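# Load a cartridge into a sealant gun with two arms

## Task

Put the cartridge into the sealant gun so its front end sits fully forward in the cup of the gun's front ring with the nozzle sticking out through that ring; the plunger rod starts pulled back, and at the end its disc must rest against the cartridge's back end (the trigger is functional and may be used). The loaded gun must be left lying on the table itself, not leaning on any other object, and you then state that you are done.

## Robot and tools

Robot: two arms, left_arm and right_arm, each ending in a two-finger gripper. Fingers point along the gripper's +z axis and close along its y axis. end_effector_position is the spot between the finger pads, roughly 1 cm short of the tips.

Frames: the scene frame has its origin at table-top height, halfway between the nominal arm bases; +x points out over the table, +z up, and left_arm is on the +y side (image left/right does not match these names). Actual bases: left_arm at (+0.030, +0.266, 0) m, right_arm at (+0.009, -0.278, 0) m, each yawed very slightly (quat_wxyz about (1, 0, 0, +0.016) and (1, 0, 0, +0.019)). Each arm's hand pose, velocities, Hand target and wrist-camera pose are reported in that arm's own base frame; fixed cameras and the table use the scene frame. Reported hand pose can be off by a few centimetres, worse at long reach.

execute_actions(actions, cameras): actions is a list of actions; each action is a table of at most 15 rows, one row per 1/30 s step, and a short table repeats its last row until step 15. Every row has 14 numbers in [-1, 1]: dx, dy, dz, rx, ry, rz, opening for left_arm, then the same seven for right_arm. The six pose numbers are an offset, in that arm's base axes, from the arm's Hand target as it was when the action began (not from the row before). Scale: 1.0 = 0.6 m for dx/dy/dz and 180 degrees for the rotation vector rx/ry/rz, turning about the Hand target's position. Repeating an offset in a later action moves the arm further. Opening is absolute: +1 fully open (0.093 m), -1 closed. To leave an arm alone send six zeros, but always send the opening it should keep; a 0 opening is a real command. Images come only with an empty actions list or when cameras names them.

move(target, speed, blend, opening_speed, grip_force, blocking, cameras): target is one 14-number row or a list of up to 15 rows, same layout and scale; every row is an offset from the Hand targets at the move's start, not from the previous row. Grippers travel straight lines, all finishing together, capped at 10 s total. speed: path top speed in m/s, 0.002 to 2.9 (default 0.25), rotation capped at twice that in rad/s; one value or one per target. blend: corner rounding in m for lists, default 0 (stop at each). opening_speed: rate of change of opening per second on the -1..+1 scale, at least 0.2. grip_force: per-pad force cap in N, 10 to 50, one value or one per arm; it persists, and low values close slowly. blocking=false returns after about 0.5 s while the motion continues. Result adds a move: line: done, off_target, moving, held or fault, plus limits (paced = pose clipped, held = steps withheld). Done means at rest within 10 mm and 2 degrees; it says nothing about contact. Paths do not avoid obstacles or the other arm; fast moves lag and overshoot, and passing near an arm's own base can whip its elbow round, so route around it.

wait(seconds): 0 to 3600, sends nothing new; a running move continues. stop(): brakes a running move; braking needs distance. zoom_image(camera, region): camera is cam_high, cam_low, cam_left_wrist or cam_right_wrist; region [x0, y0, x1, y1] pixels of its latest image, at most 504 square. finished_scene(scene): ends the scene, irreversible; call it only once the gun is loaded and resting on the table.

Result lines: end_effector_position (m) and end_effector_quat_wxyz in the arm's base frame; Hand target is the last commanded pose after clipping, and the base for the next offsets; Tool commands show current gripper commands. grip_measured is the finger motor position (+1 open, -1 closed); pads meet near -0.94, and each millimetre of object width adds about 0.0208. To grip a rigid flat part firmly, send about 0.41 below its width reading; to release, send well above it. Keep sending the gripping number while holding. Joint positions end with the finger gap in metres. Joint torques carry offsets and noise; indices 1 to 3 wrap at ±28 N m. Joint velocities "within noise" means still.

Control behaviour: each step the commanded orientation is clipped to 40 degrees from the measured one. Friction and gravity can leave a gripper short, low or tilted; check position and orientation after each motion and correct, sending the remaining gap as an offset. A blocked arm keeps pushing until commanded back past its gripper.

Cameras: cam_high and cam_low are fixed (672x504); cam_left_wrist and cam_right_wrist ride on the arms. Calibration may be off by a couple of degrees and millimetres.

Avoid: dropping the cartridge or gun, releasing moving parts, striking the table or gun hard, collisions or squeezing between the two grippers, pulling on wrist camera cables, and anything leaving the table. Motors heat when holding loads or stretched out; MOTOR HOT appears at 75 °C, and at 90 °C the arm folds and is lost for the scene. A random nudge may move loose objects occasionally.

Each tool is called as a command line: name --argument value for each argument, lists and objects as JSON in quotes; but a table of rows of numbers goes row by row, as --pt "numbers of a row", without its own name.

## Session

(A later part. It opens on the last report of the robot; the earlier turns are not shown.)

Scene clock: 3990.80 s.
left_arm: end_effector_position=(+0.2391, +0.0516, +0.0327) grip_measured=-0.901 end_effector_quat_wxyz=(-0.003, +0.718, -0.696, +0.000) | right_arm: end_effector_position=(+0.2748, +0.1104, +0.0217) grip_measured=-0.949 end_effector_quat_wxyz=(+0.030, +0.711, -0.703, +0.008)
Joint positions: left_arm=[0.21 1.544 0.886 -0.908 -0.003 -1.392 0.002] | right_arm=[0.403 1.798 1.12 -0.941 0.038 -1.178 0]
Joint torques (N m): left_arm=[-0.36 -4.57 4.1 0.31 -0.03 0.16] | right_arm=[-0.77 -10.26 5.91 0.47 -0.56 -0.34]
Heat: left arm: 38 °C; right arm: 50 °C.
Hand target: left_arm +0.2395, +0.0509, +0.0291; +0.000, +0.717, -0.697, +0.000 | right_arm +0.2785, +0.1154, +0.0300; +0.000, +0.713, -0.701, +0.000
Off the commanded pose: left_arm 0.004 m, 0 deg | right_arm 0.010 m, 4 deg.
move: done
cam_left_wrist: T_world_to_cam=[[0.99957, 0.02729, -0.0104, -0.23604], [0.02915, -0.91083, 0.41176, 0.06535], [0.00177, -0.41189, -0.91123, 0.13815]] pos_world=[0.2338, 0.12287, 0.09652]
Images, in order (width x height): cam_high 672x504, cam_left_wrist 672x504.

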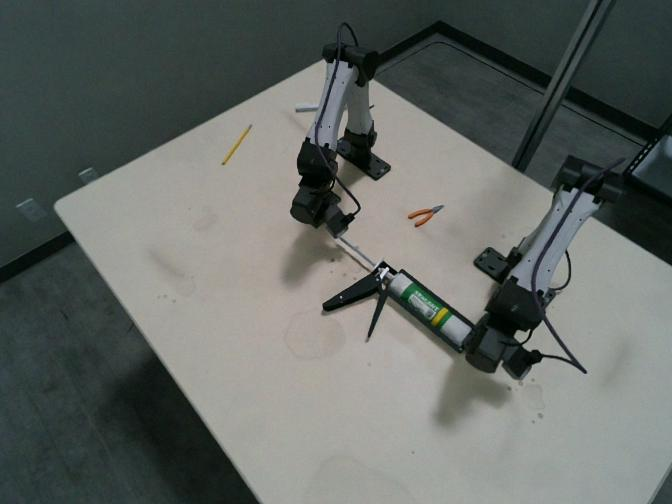

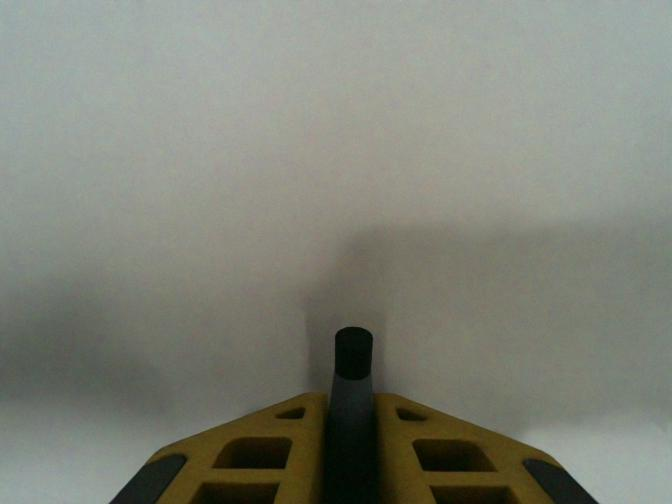

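move --target '[0,0,0.0167,0,0,0,-0.95,0,0,0,0,0,0,-0.95]' --speed 0.03 --cameras '["cam_left_wrist"]'

Scene clock: 4002.03 s.
left_arm: end_effector_position=(+0.2370, +0.0511, +0.0327) grip_measured=-0.922 end_effector_quat_wxyz=(+0.001, +0.718, -0.696, -0.002) | right_arm: end_effector_position=(+0.2749, +0.1101, +0.0217) grip_measured=-0.949 end_effector_quat_wxyz=(+0.030, +0.711, -0.703, +0.008)
Joint positions: left_arm=[0.21 1.544 0.886 -0.917 -0.003 -1.392 0.001] | right_arm=[0.402 1.798 1.12 -0.941 0.038 -1.179 0]
Joint torques (N m): left_arm=[-0.34 -6.05 6.31 -0.06 -0.03 0.16] | right_arm=[-0.72 -10.11 5.9 0.46 -0.56 -0.31]
Heat: left arm: 38 °C; right arm: 50 °C.
Hand target: left_arm +0.2395, +0.0509, +0.0391; +0.000, +0.717, -0.697, +0.000 | right_arm +0.2784, +0.1154, +0.0300; +0.000, +0.713, -0.701, +0.000
Off the commanded pose: left_arm 0.007 m, 0 deg | right_arm 0.010 m, 4 deg.
move: done
cam_left_wrist: T_world_to_cam=[[0.99945, 0.02719, -0.01909, -0.23367], [0.03265, -0.91005, 0.4132, 0.06402], [-0.00613, -0.41359, -0.91044, 0.13987]] pos_world=[0.23231, 0.12247, 0.09643]

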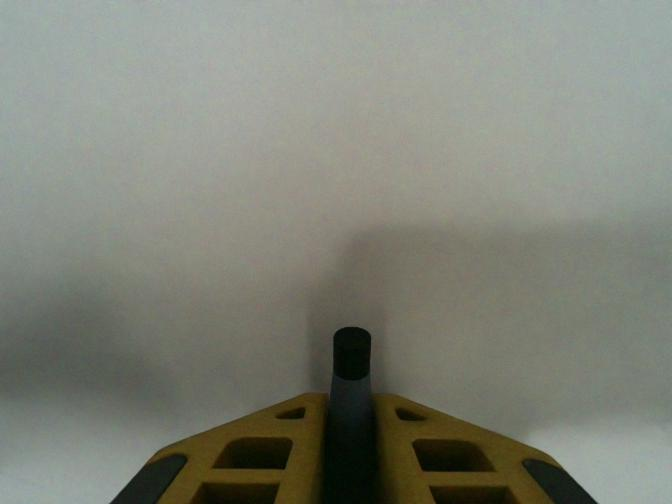

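move --target '[0.0033,0,0.0083,0,0,0,-0.95,0,0,0,0,0,0,-0.95]' --speed 0.03

move --target '[0.0,0,0.0033,0,0,0,-0.95,0,0,0,0,0,0,-0.95]' --speed 0.03 --cameras '["cam_left_wrist"]'

Scene clock: 4013.13 s.
left_arm: end_effector_position=(+0.2357, +0.0506, +0.0353) grip_measured=-0.923 end_effector_quat_wxyz=(+0.006, +0.718, -0.696, -0.005) | right_arm: end_effector_position=(+0.2751, +0.1095, +0.0217) grip_measured=-0.949 end_effector_quat_wxyz=(+0.030, +0.711, -0.703, +0.008)
Joint positions: left_arm=[0.21 1.544 0.897 -0.938 -0.002 -1.392 0.001] | right_arm=[0.4 1.798 1.12 -0.941 0.038 -1.181 0]
Joint torques (N m): left_arm=[-0.53 -6.13 7.09 -0.06 -0.04 0.14] | right_arm=[-0.57 -10.19 5.91 0.49 -0.56 -0.27]
Heat: left arm: 39 °C; right arm: 51 °C.
Hand target: left_arm +0.2414, +0.0509, +0.0440; +0.000, +0.717, -0.697, +0.000 | right_arm +0.2785, +0.1154, +0.0300; +0.000, +0.713, -0.701, +0.000
Off the commanded pose: left_arm 0.011 m, 1 deg | right_arm 0.011 m, 4 deg.
move: off_target (left_arm)

Scene clock: 4013.63 s.
left_arm: end_effector_position=(+0.2356, +0.0506, +0.0365) grip_measured=-0.923 end_effector_quat_wxyz=(+0.007, +0.718, -0.696, -0.005) | right_arm: end_effector_position=(+0.2751, +0.1095, +0.0217) grip_measured=-0.949 end_effector_quat_wxyz=(+0.030, +0.711, -0.703, +0.008)
Joint positions: left_arm=[0.21 1.544 0.902 -0.946 -0.001 -1.392 0.001] | right_arm=[0.4 1.798 1.12 -0.941 0.038 -1.181 0]
Joint torques (N m): left_arm=[-0.51 -6.41 7.21 -0.07 -0.05 0.14] | right_arm=[-0.53 -10.24 5.85 0.47 -0.55 -0.3]
Heat: left arm: 39 °C; right arm: 51 °C.
Hand target: left_arm +0.2415, +0.0510, +0.0461; +0.000, +0.717, -0.697, +0.000 | right_arm +0.2785, +0.1154, +0.0300; +0.000, +0.713, -0.701, +0.000
Off the commanded pose: left_arm 0.011 m, 1 deg | right_arm 0.011 m, 4 deg.
move: off_target (left_arm)
cam_left_wrist: T_world_to_cam=[[0.99913, 0.02718, -0.03154, -0.23159], [0.03786, -0.90833, 0.41654, 0.06053], [-0.01733, -0.41737, -0.90857, 0.1459]] pos_world=[0.23162, 0.12217, 0.10004]

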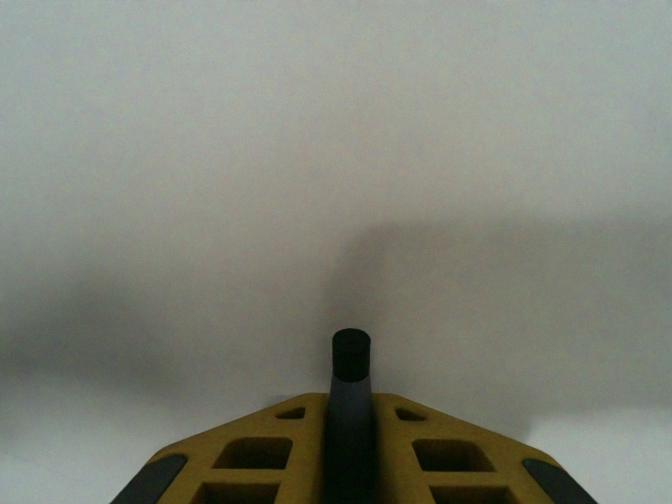

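move --target '[0.0083,0,0.0,0,0,0,-0.95,0,0,0,0,0,0,-0.95]' --speed 0.03 --cameras '["cam_left_wrist", "cam_high"]'

zoom_image --camera "cam_high" --region '[310, 240, 500, 380]'

Scene clock: 4025.83 s.
left_arm: end_effector_position=(+0.2394, +0.0507, +0.0394) grip_measured=-0.923 end_effector_quat_wxyz=(+0.004, +0.717, -0.697, -0.004) | right_arm: end_effector_position=(+0.2751, +0.1095, +0.0217) grip_measured=-0.949 end_effector_quat_wxyz=(+0.030, +0.711, -0.703, +0.008)
Joint positions: left_arm=[0.208 1.548 0.919 -0.953 -0.001 -1.392 0.001] | right_arm=[0.4 1.798 1.12 -0.941 0.038 -1.181 0]
Joint torques (N m): left_arm=[-0.7 -5.19 7.31 -0.01 -0.05 0.11] | right_arm=[-0.57 -10.17 5.89 0.49 -0.55 -0.3]
Heat: left arm: 40 °C; right arm: 51 °C.
Hand target: left_arm +0.2464, +0.0509, +0.0460; +0.000, +0.717, -0.697, +0.000 | right_arm +0.2785, +0.1154, +0.0300; +0.000, +0.713, -0.701, +0.000
Off the commanded pose: left_arm 0.010 m, 1 deg | right_arm 0.011 m, 4 deg.
move: done
cam_left_wrist: T_world_to_cam=[[0.99936, 0.02485, -0.02583, -0.23545], [0.03335, -0.90872, 0.41607, 0.06048], [-0.01313, -0.41666, -0.90897, 0.14751]] pos_world=[0.23522, 0.12227, 0.10284]
Images, in order (width x height): cam_high 672x504, cam_left_wrist 672x504.

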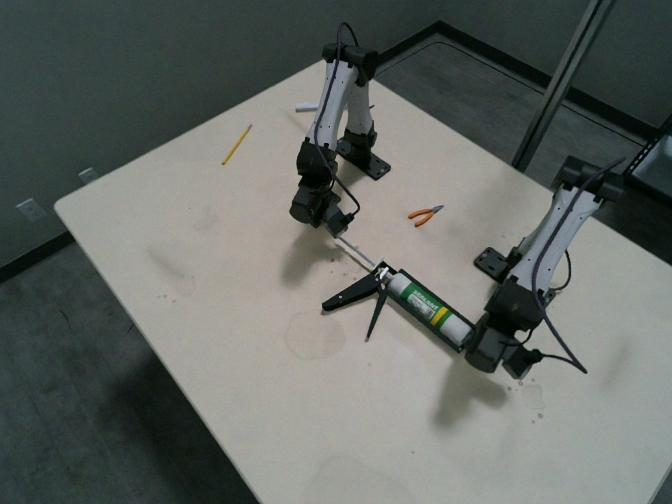

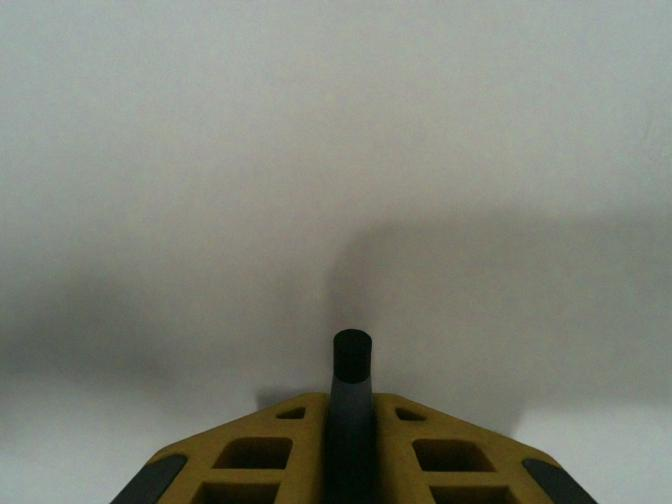

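Scaled by 2.653 from the camera's image (finer frame: 960x720).

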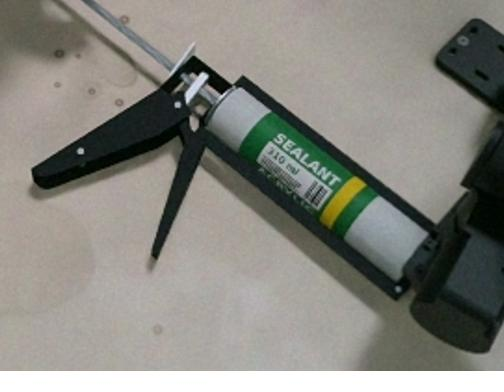

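move --target '[0.0,0,-0.0083,0,0,0,-0.95,0,0,0,0,0,0,-0.95]' --speed 0.03

Scene clock: 4035.70 s.
left_arm: end_effector_position=(+0.2388, +0.0506, +0.0377) grip_measured=-0.923 end_effector_quat_wxyz=(+0.007, +0.717, -0.697, -0.006) | right_arm: end_effector_position=(+0.2751, +0.1095, +0.0217) grip_measured=-0.949 end_effector_quat_wxyz=(+0.030, +0.711, -0.703, +0.008)
Joint positions: left_arm=[0.208 1.555 0.919 -0.953 -0.001 -1.392 0.001] | right_arm=[0.4 1.798 1.12 -0.941 0.038 -1.181 0]
Joint torques (N m): left_arm=[-0.7 -5.19 6.2 0.19 -0.05 0.11] | right_arm=[-0.54 -10.14 5.89 0.44 -0.56 -0.28]
Heat: left arm: 40 °C; right arm: 51 °C.
Hand target: left_arm +0.2464, +0.0509, +0.0410; +0.000, +0.717, -0.697, +0.000 | right_arm +0.2785, +0.1154, +0.0300; +0.000, +0.713, -0.701, +0.000
Off the commanded pose: left_arm 0.008 m, 1 deg | right_arm 0.011 m, 4 deg.
move: done

move --target '[0.0,0,-0.0042,0,0,0,-0.95,0,0,0,0,0,0,-0.95]' --speed 0.03

Scene clock: 4044.03 s.
left_arm: end_effector_position=(+0.2398, +0.0508, +0.0377) grip_measured=-0.923 end_effector_quat_wxyz=(+0.006, +0.717, -0.697, -0.004) | right_arm: end_effector_position=(+0.2751, +0.1095, +0.0217) grip_measured=-0.949 end_effector_quat_wxyz=(+0.030, +0.711, -0.703, +0.008)
Joint positions: left_arm=[0.208 1.555 0.919 -0.949 -0.001 -1.392 0.001] | right_arm=[0.4 1.798 1.12 -0.941 0.038 -1.181 0]
Joint torques (N m): left_arm=[-0.72 -4.85 5.61 0.26 -0.05 0.1] | right_arm=[-0.59 -10.18 5.93 0.47 -0.56 -0.3]
Heat: left arm: 40 °C; right arm: 51 °C.
Hand target: left_arm +0.2465, +0.0509, +0.0385; +0.000, +0.717, -0.697, +0.000 | right_arm +0.2785, +0.1154, +0.0300; +0.000, +0.713, -0.701, +0.000
Off the commanded pose: left_arm 0.007 m, 1 deg | right_arm 0.011 m, 4 deg.
move: done

move --target '[-0.0033,0,-0.005,0,0,0,-0.95,0,0,0,0,0,0,-0.95]' --speed 0.03

Scene clock: 4047.90 s.
left_arm: end_effector_position=(+0.2410, +0.0511, +0.0367) grip_measured=-0.923 end_effector_quat_wxyz=(+0.005, +0.717, -0.697, -0.004) | right_arm: end_effector_position=(+0.2751, +0.1095, +0.0217) grip_measured=-0.949 end_effector_quat_wxyz=(+0.030, +0.711, -0.703, +0.008)
Joint positions: left_arm=[0.208 1.56 0.919 -0.942 -0.001 -1.392 0.001] | right_arm=[0.4 1.798 1.12 -0.941 0.038 -1.181 0]
Joint torques (N m): left_arm=[-0.55 -5.45 4.34 0.33 -0.05 0.12] | right_arm=[-0.49 -10.14 5.89 0.47 -0.57 -0.28]
Heat: left arm: 40 °C; right arm: 51 °C.
Hand target: left_arm +0.2444, +0.0509, +0.0355; +0.000, +0.717, -0.697, +0.000 | right_arm +0.2785, +0.1154, +0.0300; +0.000, +0.713, -0.701, +0.000
Off the commanded pose: left_arm 0.004 m, 1 deg | right_arm 0.011 m, 4 deg.
move: done

move --target '[-0.005,0,0.0,0,0,0,-0.95,0,0,0,0,0,0,-0.95]' --speed 0.03

Scene clock: 4054.27 s.
left_arm: end_effector_position=(+0.2388, +0.0506, +0.0338) grip_measured=-0.923 end_effector_quat_wxyz=(+0.007, +0.717, -0.697, -0.005) | right_arm: end_effector_position=(+0.2751, +0.1095, +0.0217) grip_measured=-0.949 end_effector_quat_wxyz=(+0.030, +0.711, -0.703, +0.008)
Joint positions: left_arm=[0.208 1.56 0.906 -0.934 -0.001 -1.392 0.001] | right_arm=[0.4 1.798 1.12 -0.941 0.038 -1.181 0]
Joint torques (N m): left_arm=[-0.32 -6.42 4.45 0.24 -0.05 0.14] | right_arm=[-0.58 -10.13 5.9 0.47 -0.58 -0.28]
Motor temperatures (°C): left_arm=[24 34 39 24 24 25 28] | right_arm=[24 52 41 22 22 25 28]
Heat: left arm: 39 °C; right arm: 52 °C.
Hand target: left_arm +0.2415, +0.0509, +0.0355; +0.000, +0.717, -0.697, +0.000 | right_arm +0.2785, +0.1154, +0.0300; +0.000, +0.713, -0.701, +0.000
Off the commanded pose: left_arm 0.003 m, 1 deg | right_arm 0.011 m, 4 deg.
move: done

move --target '[0,0,0.0067,0,0,0,-0.95,0,0,0,0,0,0,-0.95]' --speed 0.03

Scene clock: 4058.90 s.
left_arm: end_effector_position=(+0.2387, +0.0506, +0.0337) grip_measured=-0.923 end_effector_quat_wxyz=(+0.007, +0.717, -0.697, -0.005) | right_arm: end_effector_position=(+0.2751, +0.1095, +0.0217) grip_measured=-0.949 end_effector_quat_wxyz=(+0.030, +0.711, -0.703, +0.008)
Joint positions: left_arm=[0.208 1.56 0.906 -0.934 -0.001 -1.392 0.001] | right_arm=[0.4 1.798 1.12 -0.941 0.038 -1.181 0]
Joint torques (N m): left_arm=[-0.29 -6.98 5.38 0.06 -0.05 0.14] | right_arm=[-0.58 -10.19 5.98 0.48 -0.57 -0.28]
Heat: left arm: 39 °C; right arm: 52 °C.
Hand target: left_arm +0.2413, +0.0508, +0.0395; +0.000, +0.717, -0.697, +0.000 | right_arm +0.2785, +0.1154, +0.0300; +0.000, +0.713, -0.701, +0.000
Off the commanded pose: left_arm 0.007 m, 1 deg | right_arm 0.011 m, 4 deg.
move: done

move --target '[0,0,0.005,0,0,0,-0.95,0,0,0,0,0,0,-0.95]' --speed 0.03

Scene clock: 4063.70 s.
left_arm: end_effector_position=(+0.2384, +0.0505, +0.0337) grip_measured=-0.923 end_effector_quat_wxyz=(+0.007, +0.717, -0.697, -0.005) | right_arm: end_effector_position=(+0.2751, +0.1095, +0.0217) grip_measured=-0.949 end_effector_quat_wxyz=(+0.030, +0.711, -0.703, +0.008)
Joint positions: left_arm=[0.208 1.56 0.906 -0.935 -0.001 -1.392 0.001] | right_arm=[0.4 1.798 1.12 -0.941 0.038 -1.181 0]
Joint torques (N m): left_arm=[-0.32 -7.39 6.04 -0.04 -0.05 0.14] | right_arm=[-0.49 -10.14 5.85 0.47 -0.55 -0.29]
Heat: left arm: 38 °C; right arm: 52 °C.
Hand target: left_arm +0.2414, +0.0508, +0.0425; +0.000, +0.717, -0.697, +0.000 | right_arm +0.2785, +0.1154, +0.0300; +0.000, +0.713, -0.701, +0.000
Off the commanded pose: left_arm 0.009 m, 1 deg | right_arm 0.011 m, 4 deg.
move: done

move --target '[0.0033,0,0.004,0,0,0,-0.95,0,0,0,0,0,0,-0.95]' --speed 0.03

Scene clock: 4068.23 s.
left_arm: end_effector_position=(+0.2372, +0.0503, +0.0337) grip_measured=-0.923 end_effector_quat_wxyz=(+0.009, +0.717, -0.697, -0.007) | right_arm: end_effector_position=(+0.2751, +0.1095, +0.0217) grip_measured=-0.949 end_effector_quat_wxyz=(+0.030, +0.711, -0.703, +0.008)
Joint positions: left_arm=[0.208 1.56 0.906 -0.94 -0.001 -1.392 0.001] | right_arm=[0.4 1.798 1.12 -0.941 0.038 -1.181 0]
Joint torques (N m): left_arm=[-0.47 -7.09 7.13 -0.1 -0.05 0.12] | right_arm=[-0.53 -10.11 5.9 0.47 -0.56 -0.31]
Heat: left arm: 38 °C; right arm: 52 °C.
Hand target: left_arm +0.2434, +0.0509, +0.0449; +0.000, +0.717, -0.697, +0.000 | right_arm +0.2785, +0.1154, +0.0300; +0.000, +0.713, -0.701, +0.000
Off the commanded pose: left_arm 0.013 m, 1 deg | right_arm 0.011 m, 4 deg.
move: off_target (left_arm)

move --target '[0.0017,0,0.003,0,0,0,-0.95,0,0,0,0,0,0,-0.95]' --speed 0.03

Scene clock: 4074.73 s.
left_arm: end_effector_position=(+0.2375, +0.0503, +0.0357) grip_measured=-0.923 end_effector_quat_wxyz=(+0.010, +0.717, -0.696, -0.007) | right_arm: end_effector_position=(+0.2751, +0.1095, +0.0217) grip_measured=-0.949 end_effector_quat_wxyz=(+0.030, +0.711, -0.703, +0.008)
Joint positions: left_arm=[0.208 1.56 0.915 -0.951 -0.001 -1.392 0.001] | right_arm=[0.4 1.798 1.12 -0.941 0.038 -1.181 0]
Joint torques (N m): left_arm=[-0.55 -6.99 7.17 -0.05 -0.05 0.11] | right_arm=[-0.54 -10.13 5.91 0.46 -0.56 -0.28]
Heat: left arm: 38 °C; right arm: 52 °C.
Hand target: left_arm +0.2444, +0.0509, +0.0467; +0.000, +0.717, -0.697, +0.000 | right_arm +0.2785, +0.1154, +0.0300; +0.000, +0.713, -0.701, +0.000
Off the commanded pose: left_arm 0.013 m, 1 deg | right_arm 0.011 m, 4 deg.
move: off_target (left_arm)

move --target '[0.0,0.02,0.0,0,0,0,-0.95,0,0,0,0,0,0,-0.95]' --speed 0.03 --cameras '["cam_high","cam_left_wrist"]'

zoom_image --camera "cam_high" --region '[370, 255, 475, 350]'

Scene clock: 4082.00 s.
left_arm: end_effector_position=(+0.2372, +0.0582, +0.0372) grip_measured=-0.923 end_effector_quat_wxyz=(+0.010, +0.719, -0.695, -0.005) | right_arm: end_effector_position=(+0.2751, +0.1095, +0.0217) grip_measured=-0.949 end_effector_quat_wxyz=(+0.030, +0.711, -0.703, +0.008)
Joint positions: left_arm=[0.242 1.56 0.921 -0.954 0.002 -1.362 0.001] | right_arm=[0.4 1.798 1.12 -0.941 0.038 -1.181 0]
Joint torques (N m): left_arm=[0.65 -6.15 7.53 -0.04 -0.09 0.27] | right_arm=[-0.51 -10.24 5.89 0.48 -0.56 -0.3]
Heat: left arm: 39 °C; right arm: 52 °C.
Hand target: left_arm +0.2444, +0.0628, +0.0467; +0.000, +0.717, -0.697, +0.000 | right_arm +0.2785, +0.1154, +0.0300; +0.000, +0.713, -0.701, +0.000
Off the commanded pose: left_arm 0.013 m, 1 deg | right_arm 0.011 m, 4 deg.
move: off_target (left_arm)
cam_left_wrist: T_world_to_cam=[[0.99895, 0.02821, -0.03599, -0.23314], [0.04076, -0.90611, 0.42107, 0.06619], [-0.02073, -0.42209, -0.90632, 0.15073]] pos_world=[0.23333, 0.13018, 0.10035]

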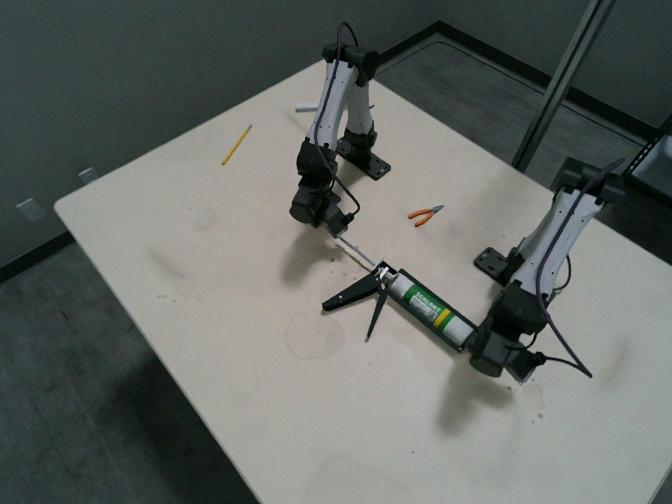

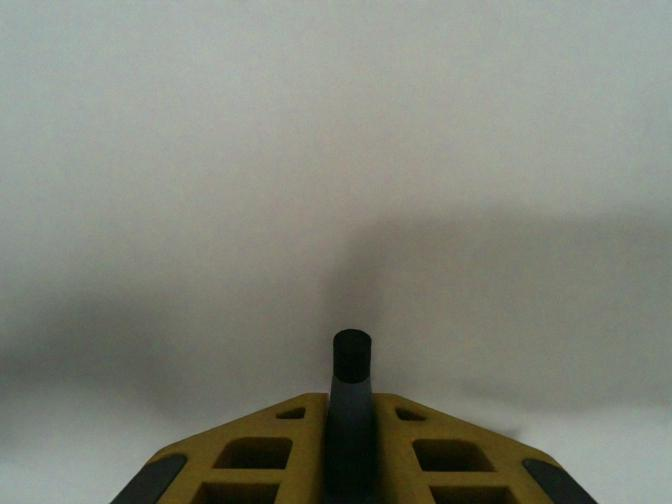

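Scaled by 4.800 from the camera's image (finer frame: 960x720).

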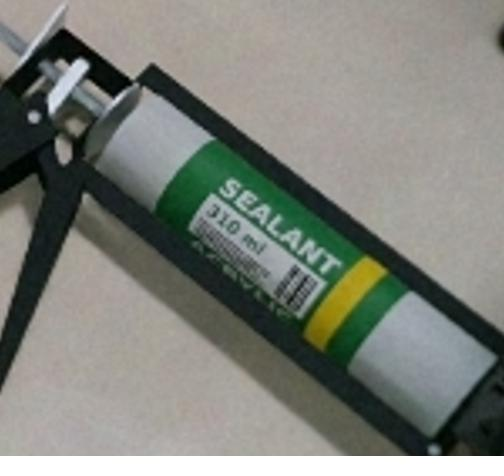

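move --target '[0.0,0.0167,0.0,0,0,0,-0.95,0,0,0,0,0,0,-0.95]' --speed 0.03 --cameras '["cam_high"]'

zoom_image --camera "cam_high" --region '[370, 255, 475, 350]'

Scene clock: 4090.00 s.
left_arm: end_effector_position=(+0.2367, +0.0607, +0.0389) grip_measured=-0.923 end_effector_quat_wxyz=(+0.019, +0.717, -0.696, +0.007) | right_arm: end_effector_position=(+0.2755, +0.1111, +0.0216) grip_measured=-0.949 end_effector_quat_wxyz=(+0.026, +0.711, -0.703, +0.005)
Joint positions: left_arm=[0.273 1.56 0.928 -0.964 0.031 -1.327 0.001] | right_arm=[0.4 1.798 1.12 -0.937 0.03 -1.182 0]
Joint torques (N m): left_arm=[1.37 -5.29 7.76 0.04 -0.42 0.31] | right_arm=[-0.57 -10.18 5.91 0.46 -0.47 -0.29]
Heat: left arm: 39 °C; right arm: 52 °C.
Hand target: left_arm +0.2444, +0.0728, +0.0467; +0.000, +0.717, -0.697, +0.000 | right_arm +0.2785, +0.1154, +0.0300; +0.000, +0.713, -0.701, +0.000
Off the commanded pose: left_arm 0.016 m, 2 deg | right_arm 0.010 m, 3 deg.
move: off_target (left_arm)

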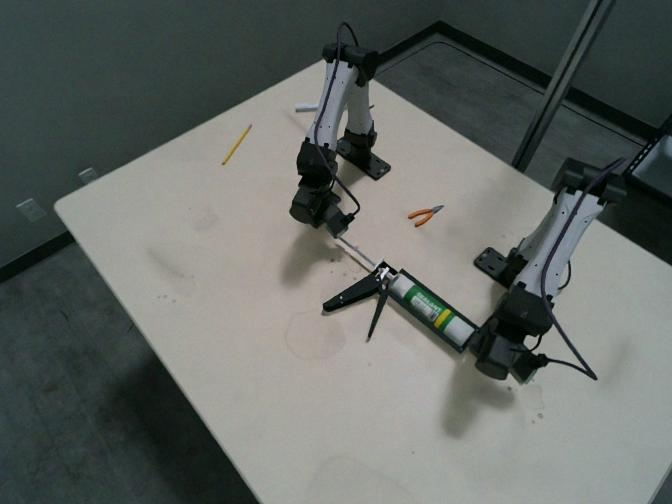

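Scaled by 4.800 from the camera's image (finer frame: 960x720).

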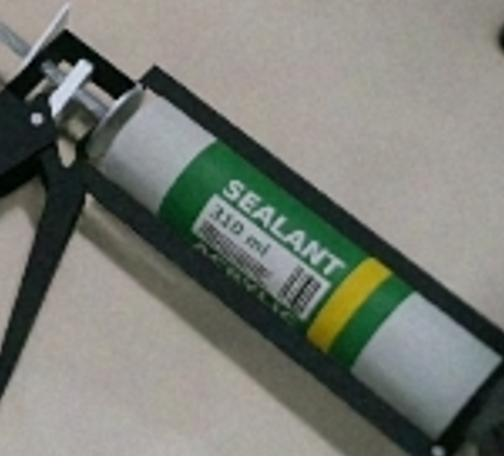

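zoom_image --camera "cam_high" --region '[370, 255, 412, 297]'

Scaled by 12.000 from the camera's image (finer frame: 960x720).

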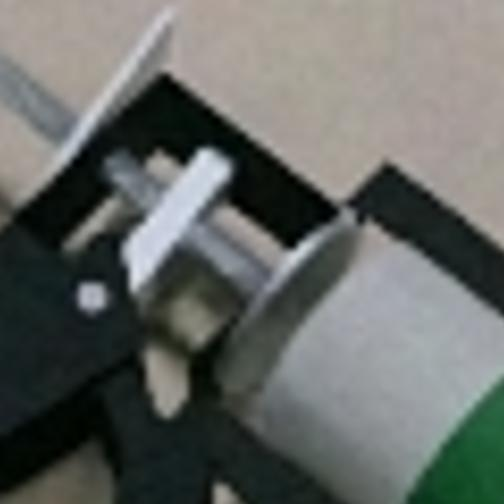

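move --pt "0 -0.0183 0 0 0 0 -0.95 0 0 0 0 0 0 -0.95" --pt "0 -0.0183 0 0 0 0 0.2 0 0 0 0 0 0 -0.95" --pt "0 -0.0183 0.1667 0 0 0 0.2 0 0 0 0 0 0 -0.95" --speed '[0.03,0.05,0.12]' --opening_speed 0.8 --cameras '["cam_high","cam_left_wrist"]'

zoom_image --camera "cam_left_wrist" --region '[220, 140, 480, 400]'

zoom_image --camera "cam_high" --region '[370, 255, 412, 297]'

Scene clock: 4141.87 s.
left_arm: end_effector_position=(+0.2420, +0.0603, +0.1364) grip_measured=+0.198 end_effector_quat_wxyz=(+0.016, +0.715, -0.699, -0.002) | right_arm: end_effector_position=(+0.2756, +0.1109, +0.0217) grip_measured=-0.949 end_effector_quat_wxyz=(+0.027, +0.711, -0.703, +0.006)
Joint positions: left_arm=[0.252 1.511 1.277 -1.366 0.013 -1.342 0.055] | right_arm=[0.4 1.798 1.12 -0.937 0.031 -1.182 0]
Joint torques (N m): left_arm=[-0.69 -7.1 7.09 0.01 -0.2 0.04] | right_arm=[-0.57 -10.21 5.83 0.44 -0.51 -0.28]
Heat: left arm: 40 °C; right arm: 53 °C.
Hand target: left_arm +0.2444, +0.0619, +0.1468; +0.000, +0.717, -0.697, +0.000 | right_arm +0.2785, +0.1154, +0.0300; +0.000, +0.713, -0.701, +0.000
Off the commanded pose: left_arm 0.011 m, 2 deg | right_arm 0.010 m, 3 deg.
move: off_target (left_arm); target 2's new opening was sent with left_arm's hand 0.011 m and 2 deg from that target
cam_left_wrist: T_world_to_cam=[[0.99904, 0.01849, -0.03974, -0.23347], [0.03386, -0.90132, 0.43184, 0.026], [-0.02783, -0.43277, -0.90108, 0.24322]] pos_world=[0.23913, 0.133, 0.19865]

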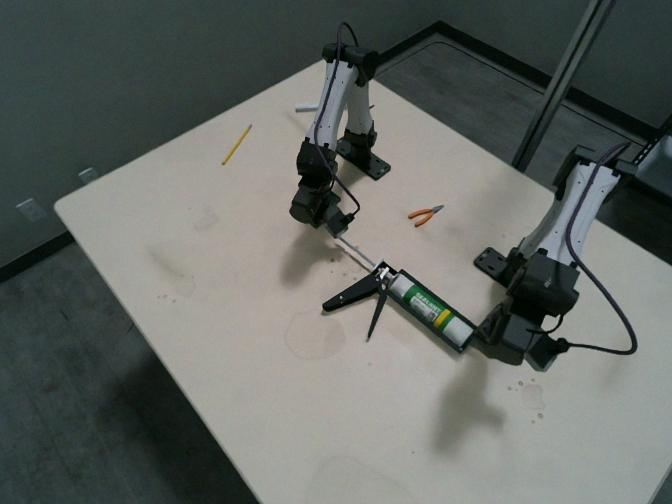

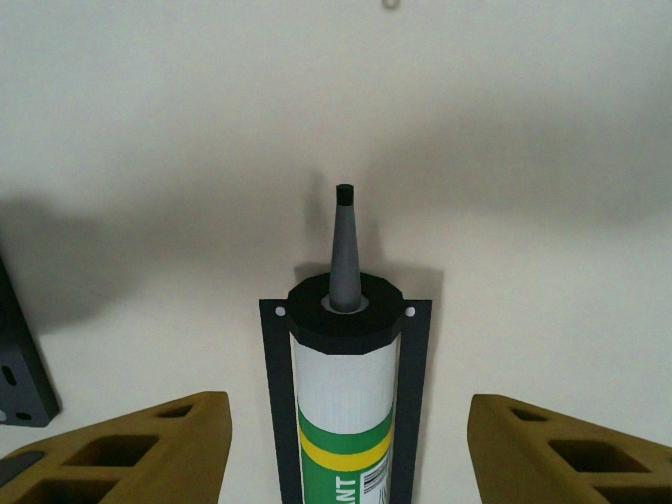

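Scaled by 1.938 from the camera's image (finer frame: 960x720).

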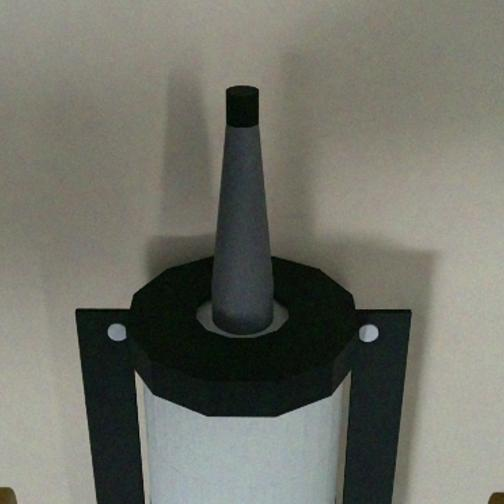

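Scaled by 12.000 from the camera's image (finer frame: 960x720).

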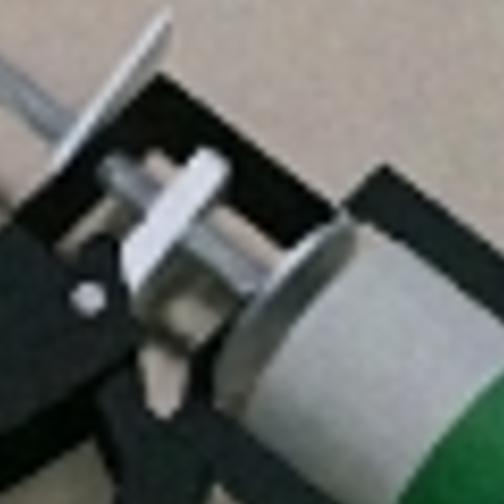

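move --target '[0.111,-0.4448,0.03,0,0,-0.4844,0.97,0,0,0,0,0,0,-0.95]' --speed 0.2 --cameras '["cam_high","cam_left_wrist"]'

Scene clock: 4172.20 s.
left_arm: end_effector_position=(+0.3081, -0.2039, +0.1632) grip_measured=+0.968 end_effector_quat_wxyz=(-0.003, -0.046, +0.999, -0.005) | right_arm: end_effector_position=(+0.2756, +0.1109, +0.0217) grip_measured=-0.949 end_effector_quat_wxyz=(+0.027, +0.711, -0.703, +0.006)
Joint positions: left_arm=[-0.579 1.967 1.92 -1.524 0.012 -0.67 0.092] | right_arm=[0.4 1.798 1.12 -0.937 0.031 -1.182 0]
Joint torques (N m): left_arm=[-0.57 -8.36 7.09 0.1 -0.16 0.23] | right_arm=[-0.46 -10.19 5.9 0.45 -0.53 -0.27]
Heat: left arm: 41 °C; right arm: 54 °C.
Hand target: left_arm +0.3111, -0.2049, +0.1647; +0.000, -0.039, +0.999, +0.000 | right_arm +0.2785, +0.1154, +0.0300; +0.000, +0.713, -0.701, +0.000
Off the commanded pose: left_arm 0.004 m, 1 deg | right_arm 0.010 m, 3 deg.
move: done
cam_left_wrist: T_world_to_cam=[[0.08643, -0.99625, -0.0047, -0.22501], [-0.90329, -0.08036, 0.42145, 0.23189], [-0.42024, -0.03218, -0.90684, 0.3584]] pos_world=[0.37953, -0.194, 0.22622]

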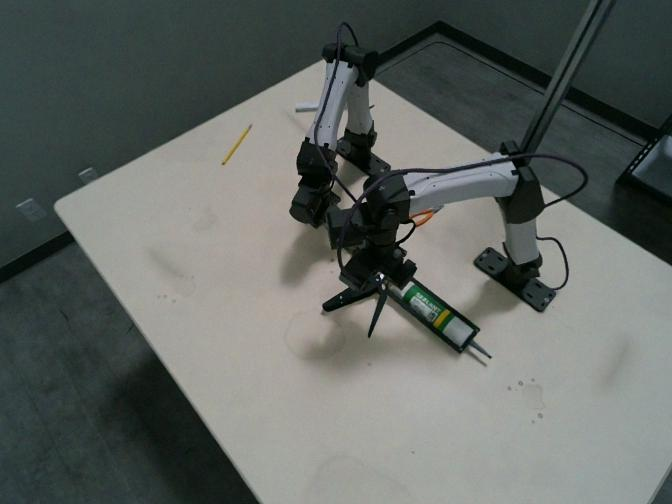

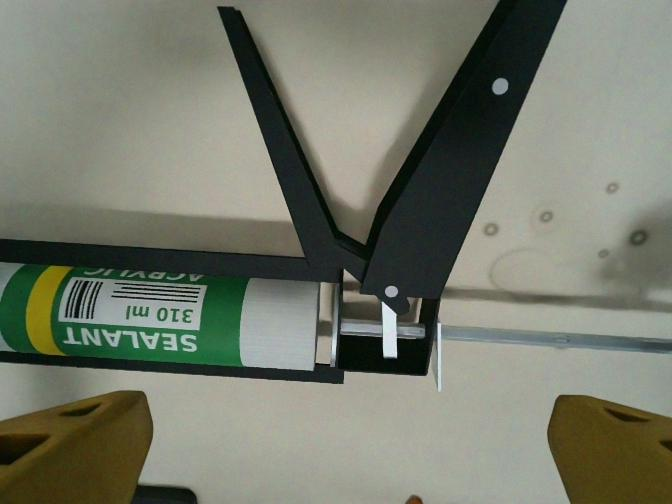

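zoom_image --camera "cam_left_wrist" --region '[290, 230, 460, 400]'

zoom_image --camera "cam_left_wrist" --region '[200, 0, 600, 300]'

Scaled by 2.965 from the camera's image (finer frame: 960x720).

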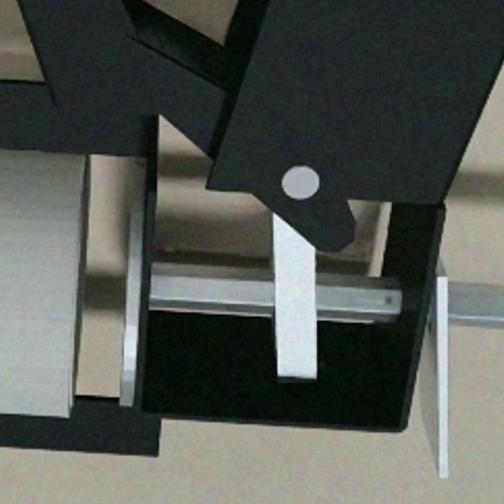

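Scaled by 1.260 from the camera's image (finer frame: 960x720).

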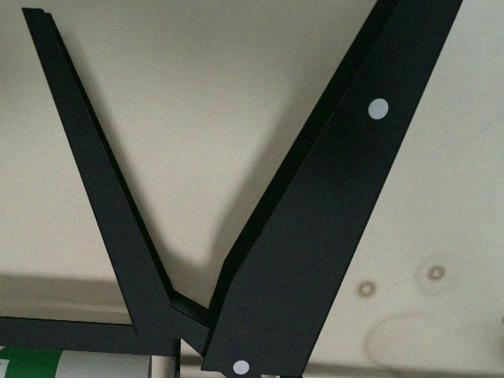

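move --target '[0.0007,-0.0252,-0.1545,0,0,0,1.0,0,0,0,0,0,0,-0.95]' --speed 0.12 --cameras '["cam_left_wrist"]'

Scene clock: 4339.40 s.
left_arm: end_effector_position=(+0.3098, -0.2189, +0.0778) grip_measured=+1.000 end_effector_quat_wxyz=(-0.003, -0.035, +0.999, -0.005) | right_arm: end_effector_position=(+0.2756, +0.1109, +0.0217) grip_measured=-0.949 end_effector_quat_wxyz=(+0.027, +0.711, -0.703, +0.006)
Joint positions: left_arm=[-0.61 1.996 1.622 -1.194 0.012 -0.679 0.093] | right_arm=[0.4 1.798 1.12 -0.937 0.031 -1.182 0]
Joint torques (N m): left_arm=[-0.77 -8.85 4.51 0.37 -0.16 0] | right_arm=[-0.54 -10.15 5.87 0.44 -0.5 -0.28]
Motor temperatures (°C): left_arm=[24 37 41 24 24 25 25] | right_arm=[24 56 38 22 22 25 28]
Heat: left arm: 41 °C; right arm: 56 °C.
Hand target: left_arm +0.3114, -0.2201, +0.0721; +0.000, -0.038, +0.999, +0.000 | right_arm +0.2785, +0.1154, +0.0300; +0.000, +0.713, -0.701, +0.000
Off the commanded pose: left_arm 0.006 m, 1 deg | right_arm 0.010 m, 3 deg.
move: done
cam_left_wrist: T_world_to_cam=[[0.0644, -0.99792, -0.00387, -0.23407], [-0.90533, -0.06005, 0.42045, 0.27344], [-0.41981, -0.02357, -0.90731, 0.28303]] pos_world=[0.38144, -0.21049, 0.14092]

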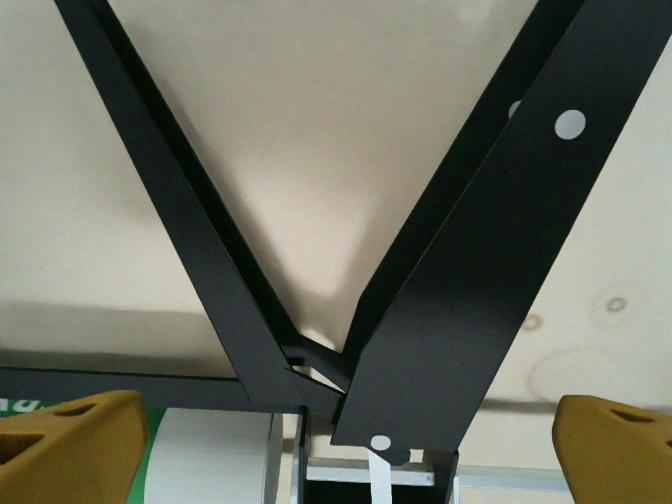

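zoom_image --camera "cam_left_wrist" --region '[40, 200, 380, 504]'

zoom_image --camera "cam_left_wrist" --region '[320, 200, 672, 504]'

Scaled by 1.482 from the camera's image (finer frame: 960x720).

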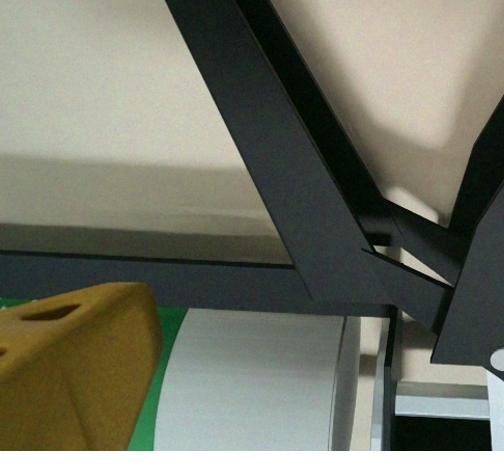

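Scaled by 1.432 from the camera's image (finer frame: 960x720).

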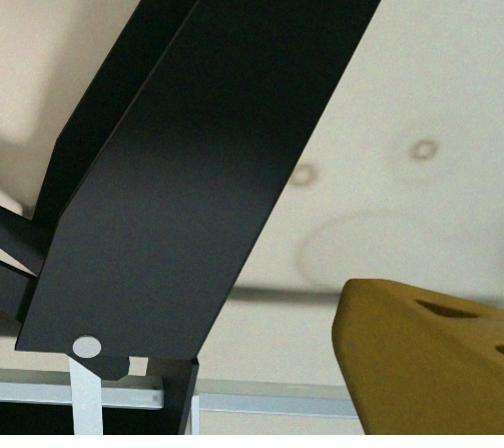

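move --target '[0.0008,0.0025,-0.0333,0,0,0,1.0,0,0,0,0,0,0,-0.95]' --speed 0.08 --cameras '["cam_left_wrist","cam_high"]'

zoom_image --camera "cam_high" --region '[310, 200, 450, 345]'

Scene clock: 4416.83 s.
left_arm: end_effector_position=(+0.3095, -0.2187, +0.0578) grip_measured=+1.000 end_effector_quat_wxyz=(-0.003, -0.035, +0.999, -0.005) | right_arm: end_effector_position=(+0.2756, +0.1109, +0.0217) grip_measured=-0.949 end_effector_quat_wxyz=(+0.027, +0.711, -0.703, +0.006)
Joint positions: left_arm=[-0.61 2.009 1.559 -1.12 0.012 -0.679 0.093] | right_arm=[0.4 1.798 1.12 -0.937 0.031 -1.182 0]
Joint torques (N m): left_arm=[-0.42 -8.83 4.51 0.38 -0.16 0.04] | right_arm=[-0.53 -10.18 5.83 0.46 -0.5 -0.27]
Motor temperatures (°C): left_arm=[24 41 39 24 24 25 25] | right_arm=[24 57 37 22 22 25 28]
Heat: left arm: 41 °C; right arm: 57 °C.
Hand target: left_arm +0.3119, -0.2186, +0.0521; +0.000, -0.038, +0.999, +0.000 | right_arm +0.2785, +0.1154, +0.0300; +0.000, +0.713, -0.701, +0.000
Off the commanded pose: left_arm 0.006 m, 1 deg | right_arm 0.010 m, 3 deg.
move: done
cam_left_wrist: T_world_to_cam=[[0.06432, -0.99792, -0.00432, -0.23385], [-0.90505, -0.06015, 0.42104, 0.28143], [-0.42042, -0.02317, -0.90703, 0.26495]] pos_world=[0.38115, -0.21029, 0.12082]
Images, in order (width x height): cam_high 672x504, cam_left_wrist 672x504.

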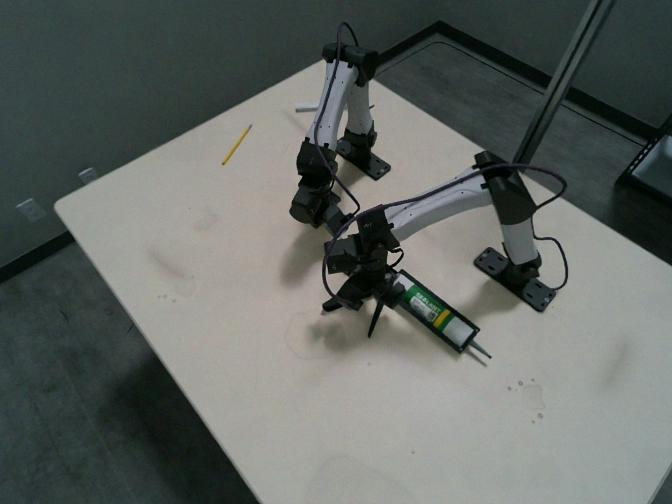

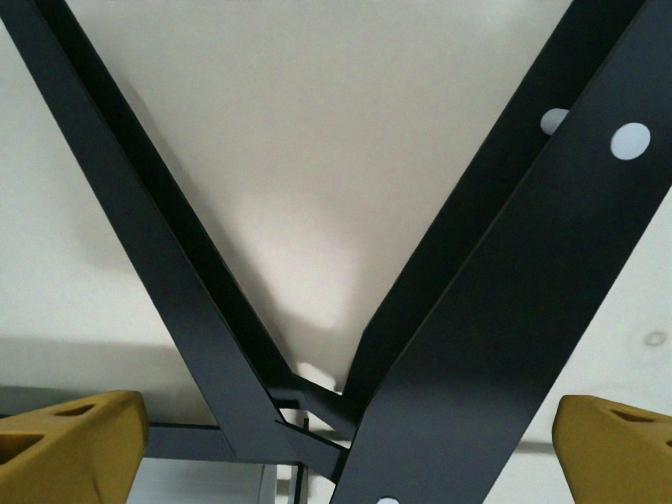

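Scaled by 3.476 from the camera's image (finer frame: 960x720).

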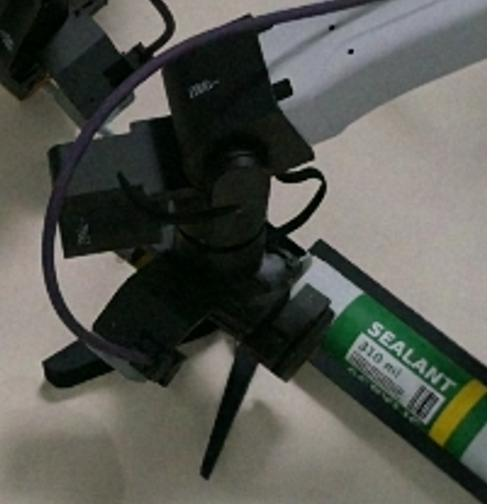

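move --target '[0.0,0.0025,-0.028,0,0,0,1.0,0,0,0,0,0,0,-0.95]' --speed 0.06 --cameras '["cam_left_wrist","cam_high"]'

Scene clock: 4433.47 s.
left_arm: end_effector_position=(+0.3089, -0.2183, +0.0411) grip_measured=+1.000 end_effector_quat_wxyz=(-0.003, -0.035, +0.999, -0.005) | right_arm: end_effector_position=(+0.2756, +0.1109, +0.0217) grip_measured=-0.949 end_effector_quat_wxyz=(+0.027, +0.711, -0.703, +0.006)
Joint positions: left_arm=[-0.61 2.021 1.509 -1.058 0.012 -0.679 0.093] | right_arm=[0.4 1.798 1.12 -0.937 0.031 -1.182 0]
Joint torques (N m): left_arm=[-0.08 -8.81 4.42 0.36 -0.16 0.07] | right_arm=[-0.53 -10.29 5.83 0.46 -0.49 -0.28]
Motor temperatures (°C): left_arm=[24 42 39 25 24 25 25] | right_arm=[24 57 37 22 22 25 28]
Heat: left arm: 42 °C; right arm: 57 °C.
Hand target: left_arm +0.3119, -0.2171, +0.0353; +0.000, -0.038, +0.999, +0.000 | right_arm +0.2785, +0.1154, +0.0300; +0.000, +0.713, -0.701, +0.000
Off the commanded pose: left_arm 0.007 m, 1 deg | right_arm 0.010 m, 3 deg.
move: done
cam_left_wrist: T_world_to_cam=[[0.06432, -0.99792, -0.00432, -0.23348], [-0.90505, -0.06015, 0.42104, 0.28791], [-0.42042, -0.02317, -0.90703, 0.24965]] pos_world=[0.38055, -0.20989, 0.10422]
Images, in order (width x height): cam_high 672x504, cam_left_wrist 672x504.

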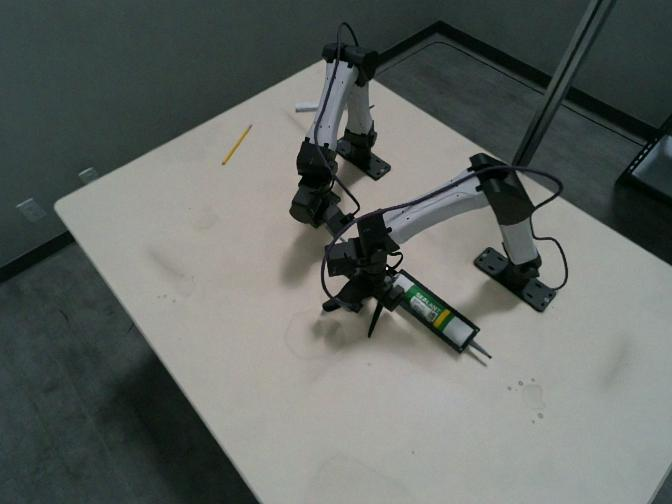

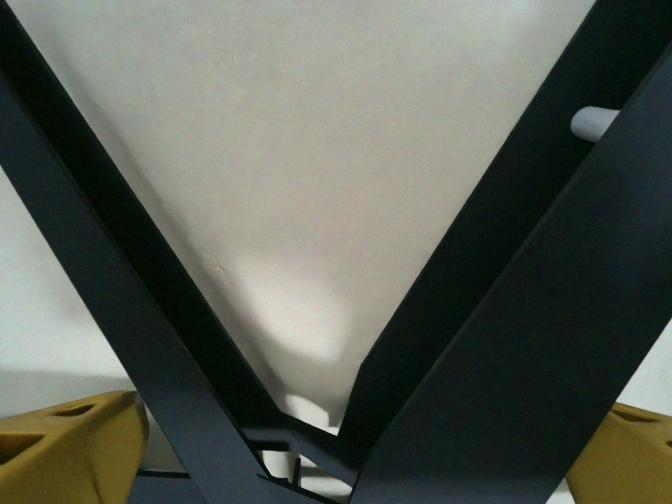

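move --target '[0,0,0,0,0,0,0.6,0,0,0,0,0,0,-0.95]' --speed 0.06 --opening_speed 0.3 --cameras '["cam_left_wrist"]'

Scene clock: 4441.63 s.
left_arm: end_effector_position=(+0.3115, -0.2217, +0.0412) grip_measured=+0.609 end_effector_quat_wxyz=(+0.003, -0.015, +1.000, -0.011) | right_arm: end_effector_position=(+0.2788, +0.1119, +0.0215) grip_measured=-0.949 end_effector_quat_wxyz=(+0.021, +0.715, -0.698, +0.009)
Joint positions: left_arm=[-0.613 2.021 1.509 -1.041 0.013 -0.642 0.074] | right_arm=[0.4 1.798 1.12 -0.924 0.032 -1.195 0]
Joint torques (N m): left_arm=[0.25 -8.84 4.42 0.25 -0.17 -0.3] | right_arm=[-0.51 -10.15 5.93 0.34 -0.53 -0.1]
Motor temperatures (°C): left_arm=[24 42 39 25 24 25 25] | right_arm=[24 57 37 22 22 25 28]
Heat: left arm: 42 °C; right arm: 57 °C.
Hand target: left_arm +0.3120, -0.2170, +0.0353; +0.000, -0.039, +0.999, +0.000 | right_arm +0.2785, +0.1154, +0.0300; +0.000, +0.713, -0.701, +0.000
Off the commanded pose: left_arm 0.007 m, 3 deg | right_arm 0.009 m, 3 deg.
move: done
cam_left_wrist: T_world_to_cam=[[0.02436, -0.99968, 0.0068, -0.22544], [-0.91232, -0.01945, 0.40903, 0.30184], [-0.40876, -0.01616, -0.9125, 0.2488]] pos_world=[0.38256, -0.21547, 0.10511]

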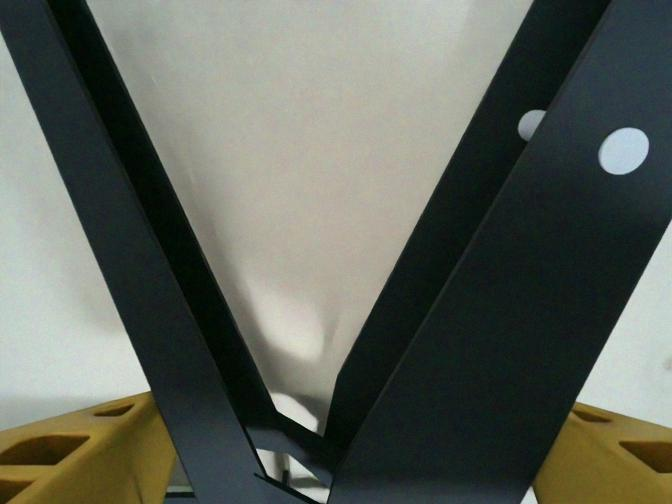

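move --target '[0,0,0,0,0,0,0.4,0,0,0,0,0,0,-0.95]' --speed 0.06 --opening_speed 0.3 --cameras '["cam_left_wrist", "cam_high"]'

zoom_image --camera "cam_high" --region '[310, 200, 450, 345]'

Scene clock: 4451.33 s.
left_arm: end_effector_position=(+0.3100, -0.2236, +0.0409) grip_measured=+0.405 end_effector_quat_wxyz=(+0.003, +0.018, +1.000, -0.011) | right_arm: end_effector_position=(+0.2826, +0.1135, +0.0214) grip_measured=-0.949 end_effector_quat_wxyz=(+0.013, +0.727, -0.687, +0.012)
Joint positions: left_arm=[-0.618 2.021 1.508 -1.04 0.014 -0.583 0.065] | right_arm=[0.4 1.798 1.12 -0.907 0.032 -1.227 0]
Joint torques (N m): left_arm=[0.83 -8.92 4.48 0.25 -0.18 -0.88] | right_arm=[-0.53 -10.14 6.01 0.22 -0.53 0.27]
Motor temperatures (°C): left_arm=[24 42 38 24 24 25 25] | right_arm=[24 58 37 22 22 25 28]
Heat: left arm: 42 °C; right arm: 58 °C.
Hand target: left_arm +0.3119, -0.2171, +0.0353; +0.000, -0.039, +0.999, +0.000 | right_arm +0.2785, +0.1154, +0.0300; +0.000, +0.713, -0.701, +0.000
Off the commanded pose: left_arm 0.009 m, 7 deg | right_arm 0.010 m, 3 deg.
move: done
cam_left_wrist: T_world_to_cam=[[-0.04048, -0.99915, 0.00734, -0.20711], [-0.9119, 0.03995, 0.40847, 0.31374], [-0.40842, 0.00984, -0.91274, 0.25368]] pos_world=[0.38132, -0.22196, 0.10491]
Images, in order (width x height): cam_high 672x504, cam_left_wrist 672x504.

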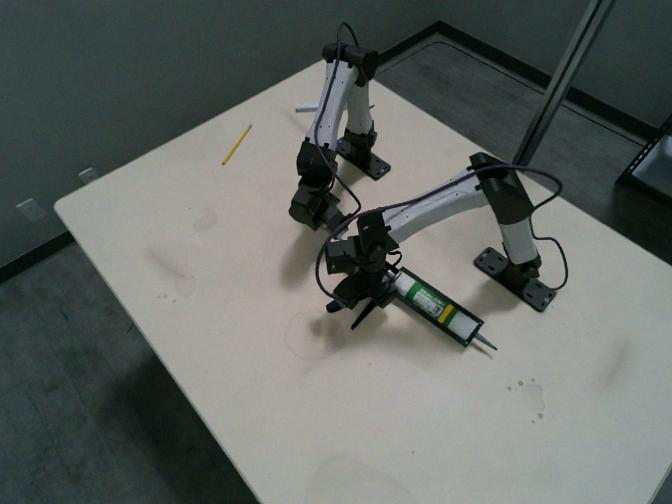

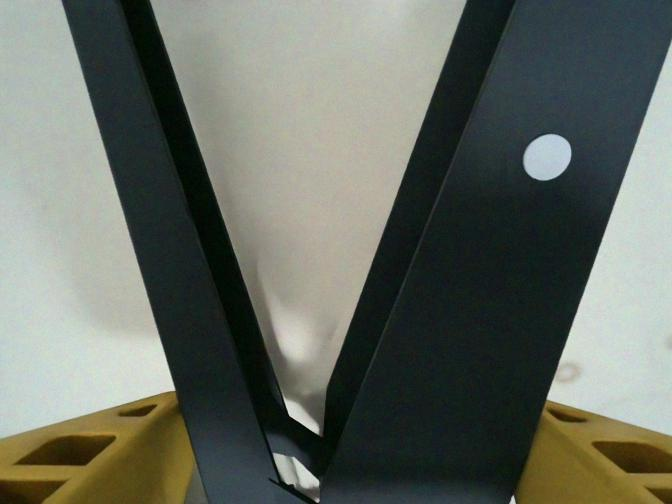

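Scaled by 3.476 from the camera's image (finer frame: 960x720).

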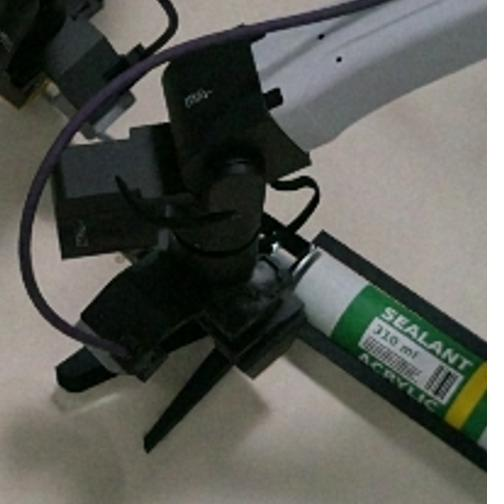

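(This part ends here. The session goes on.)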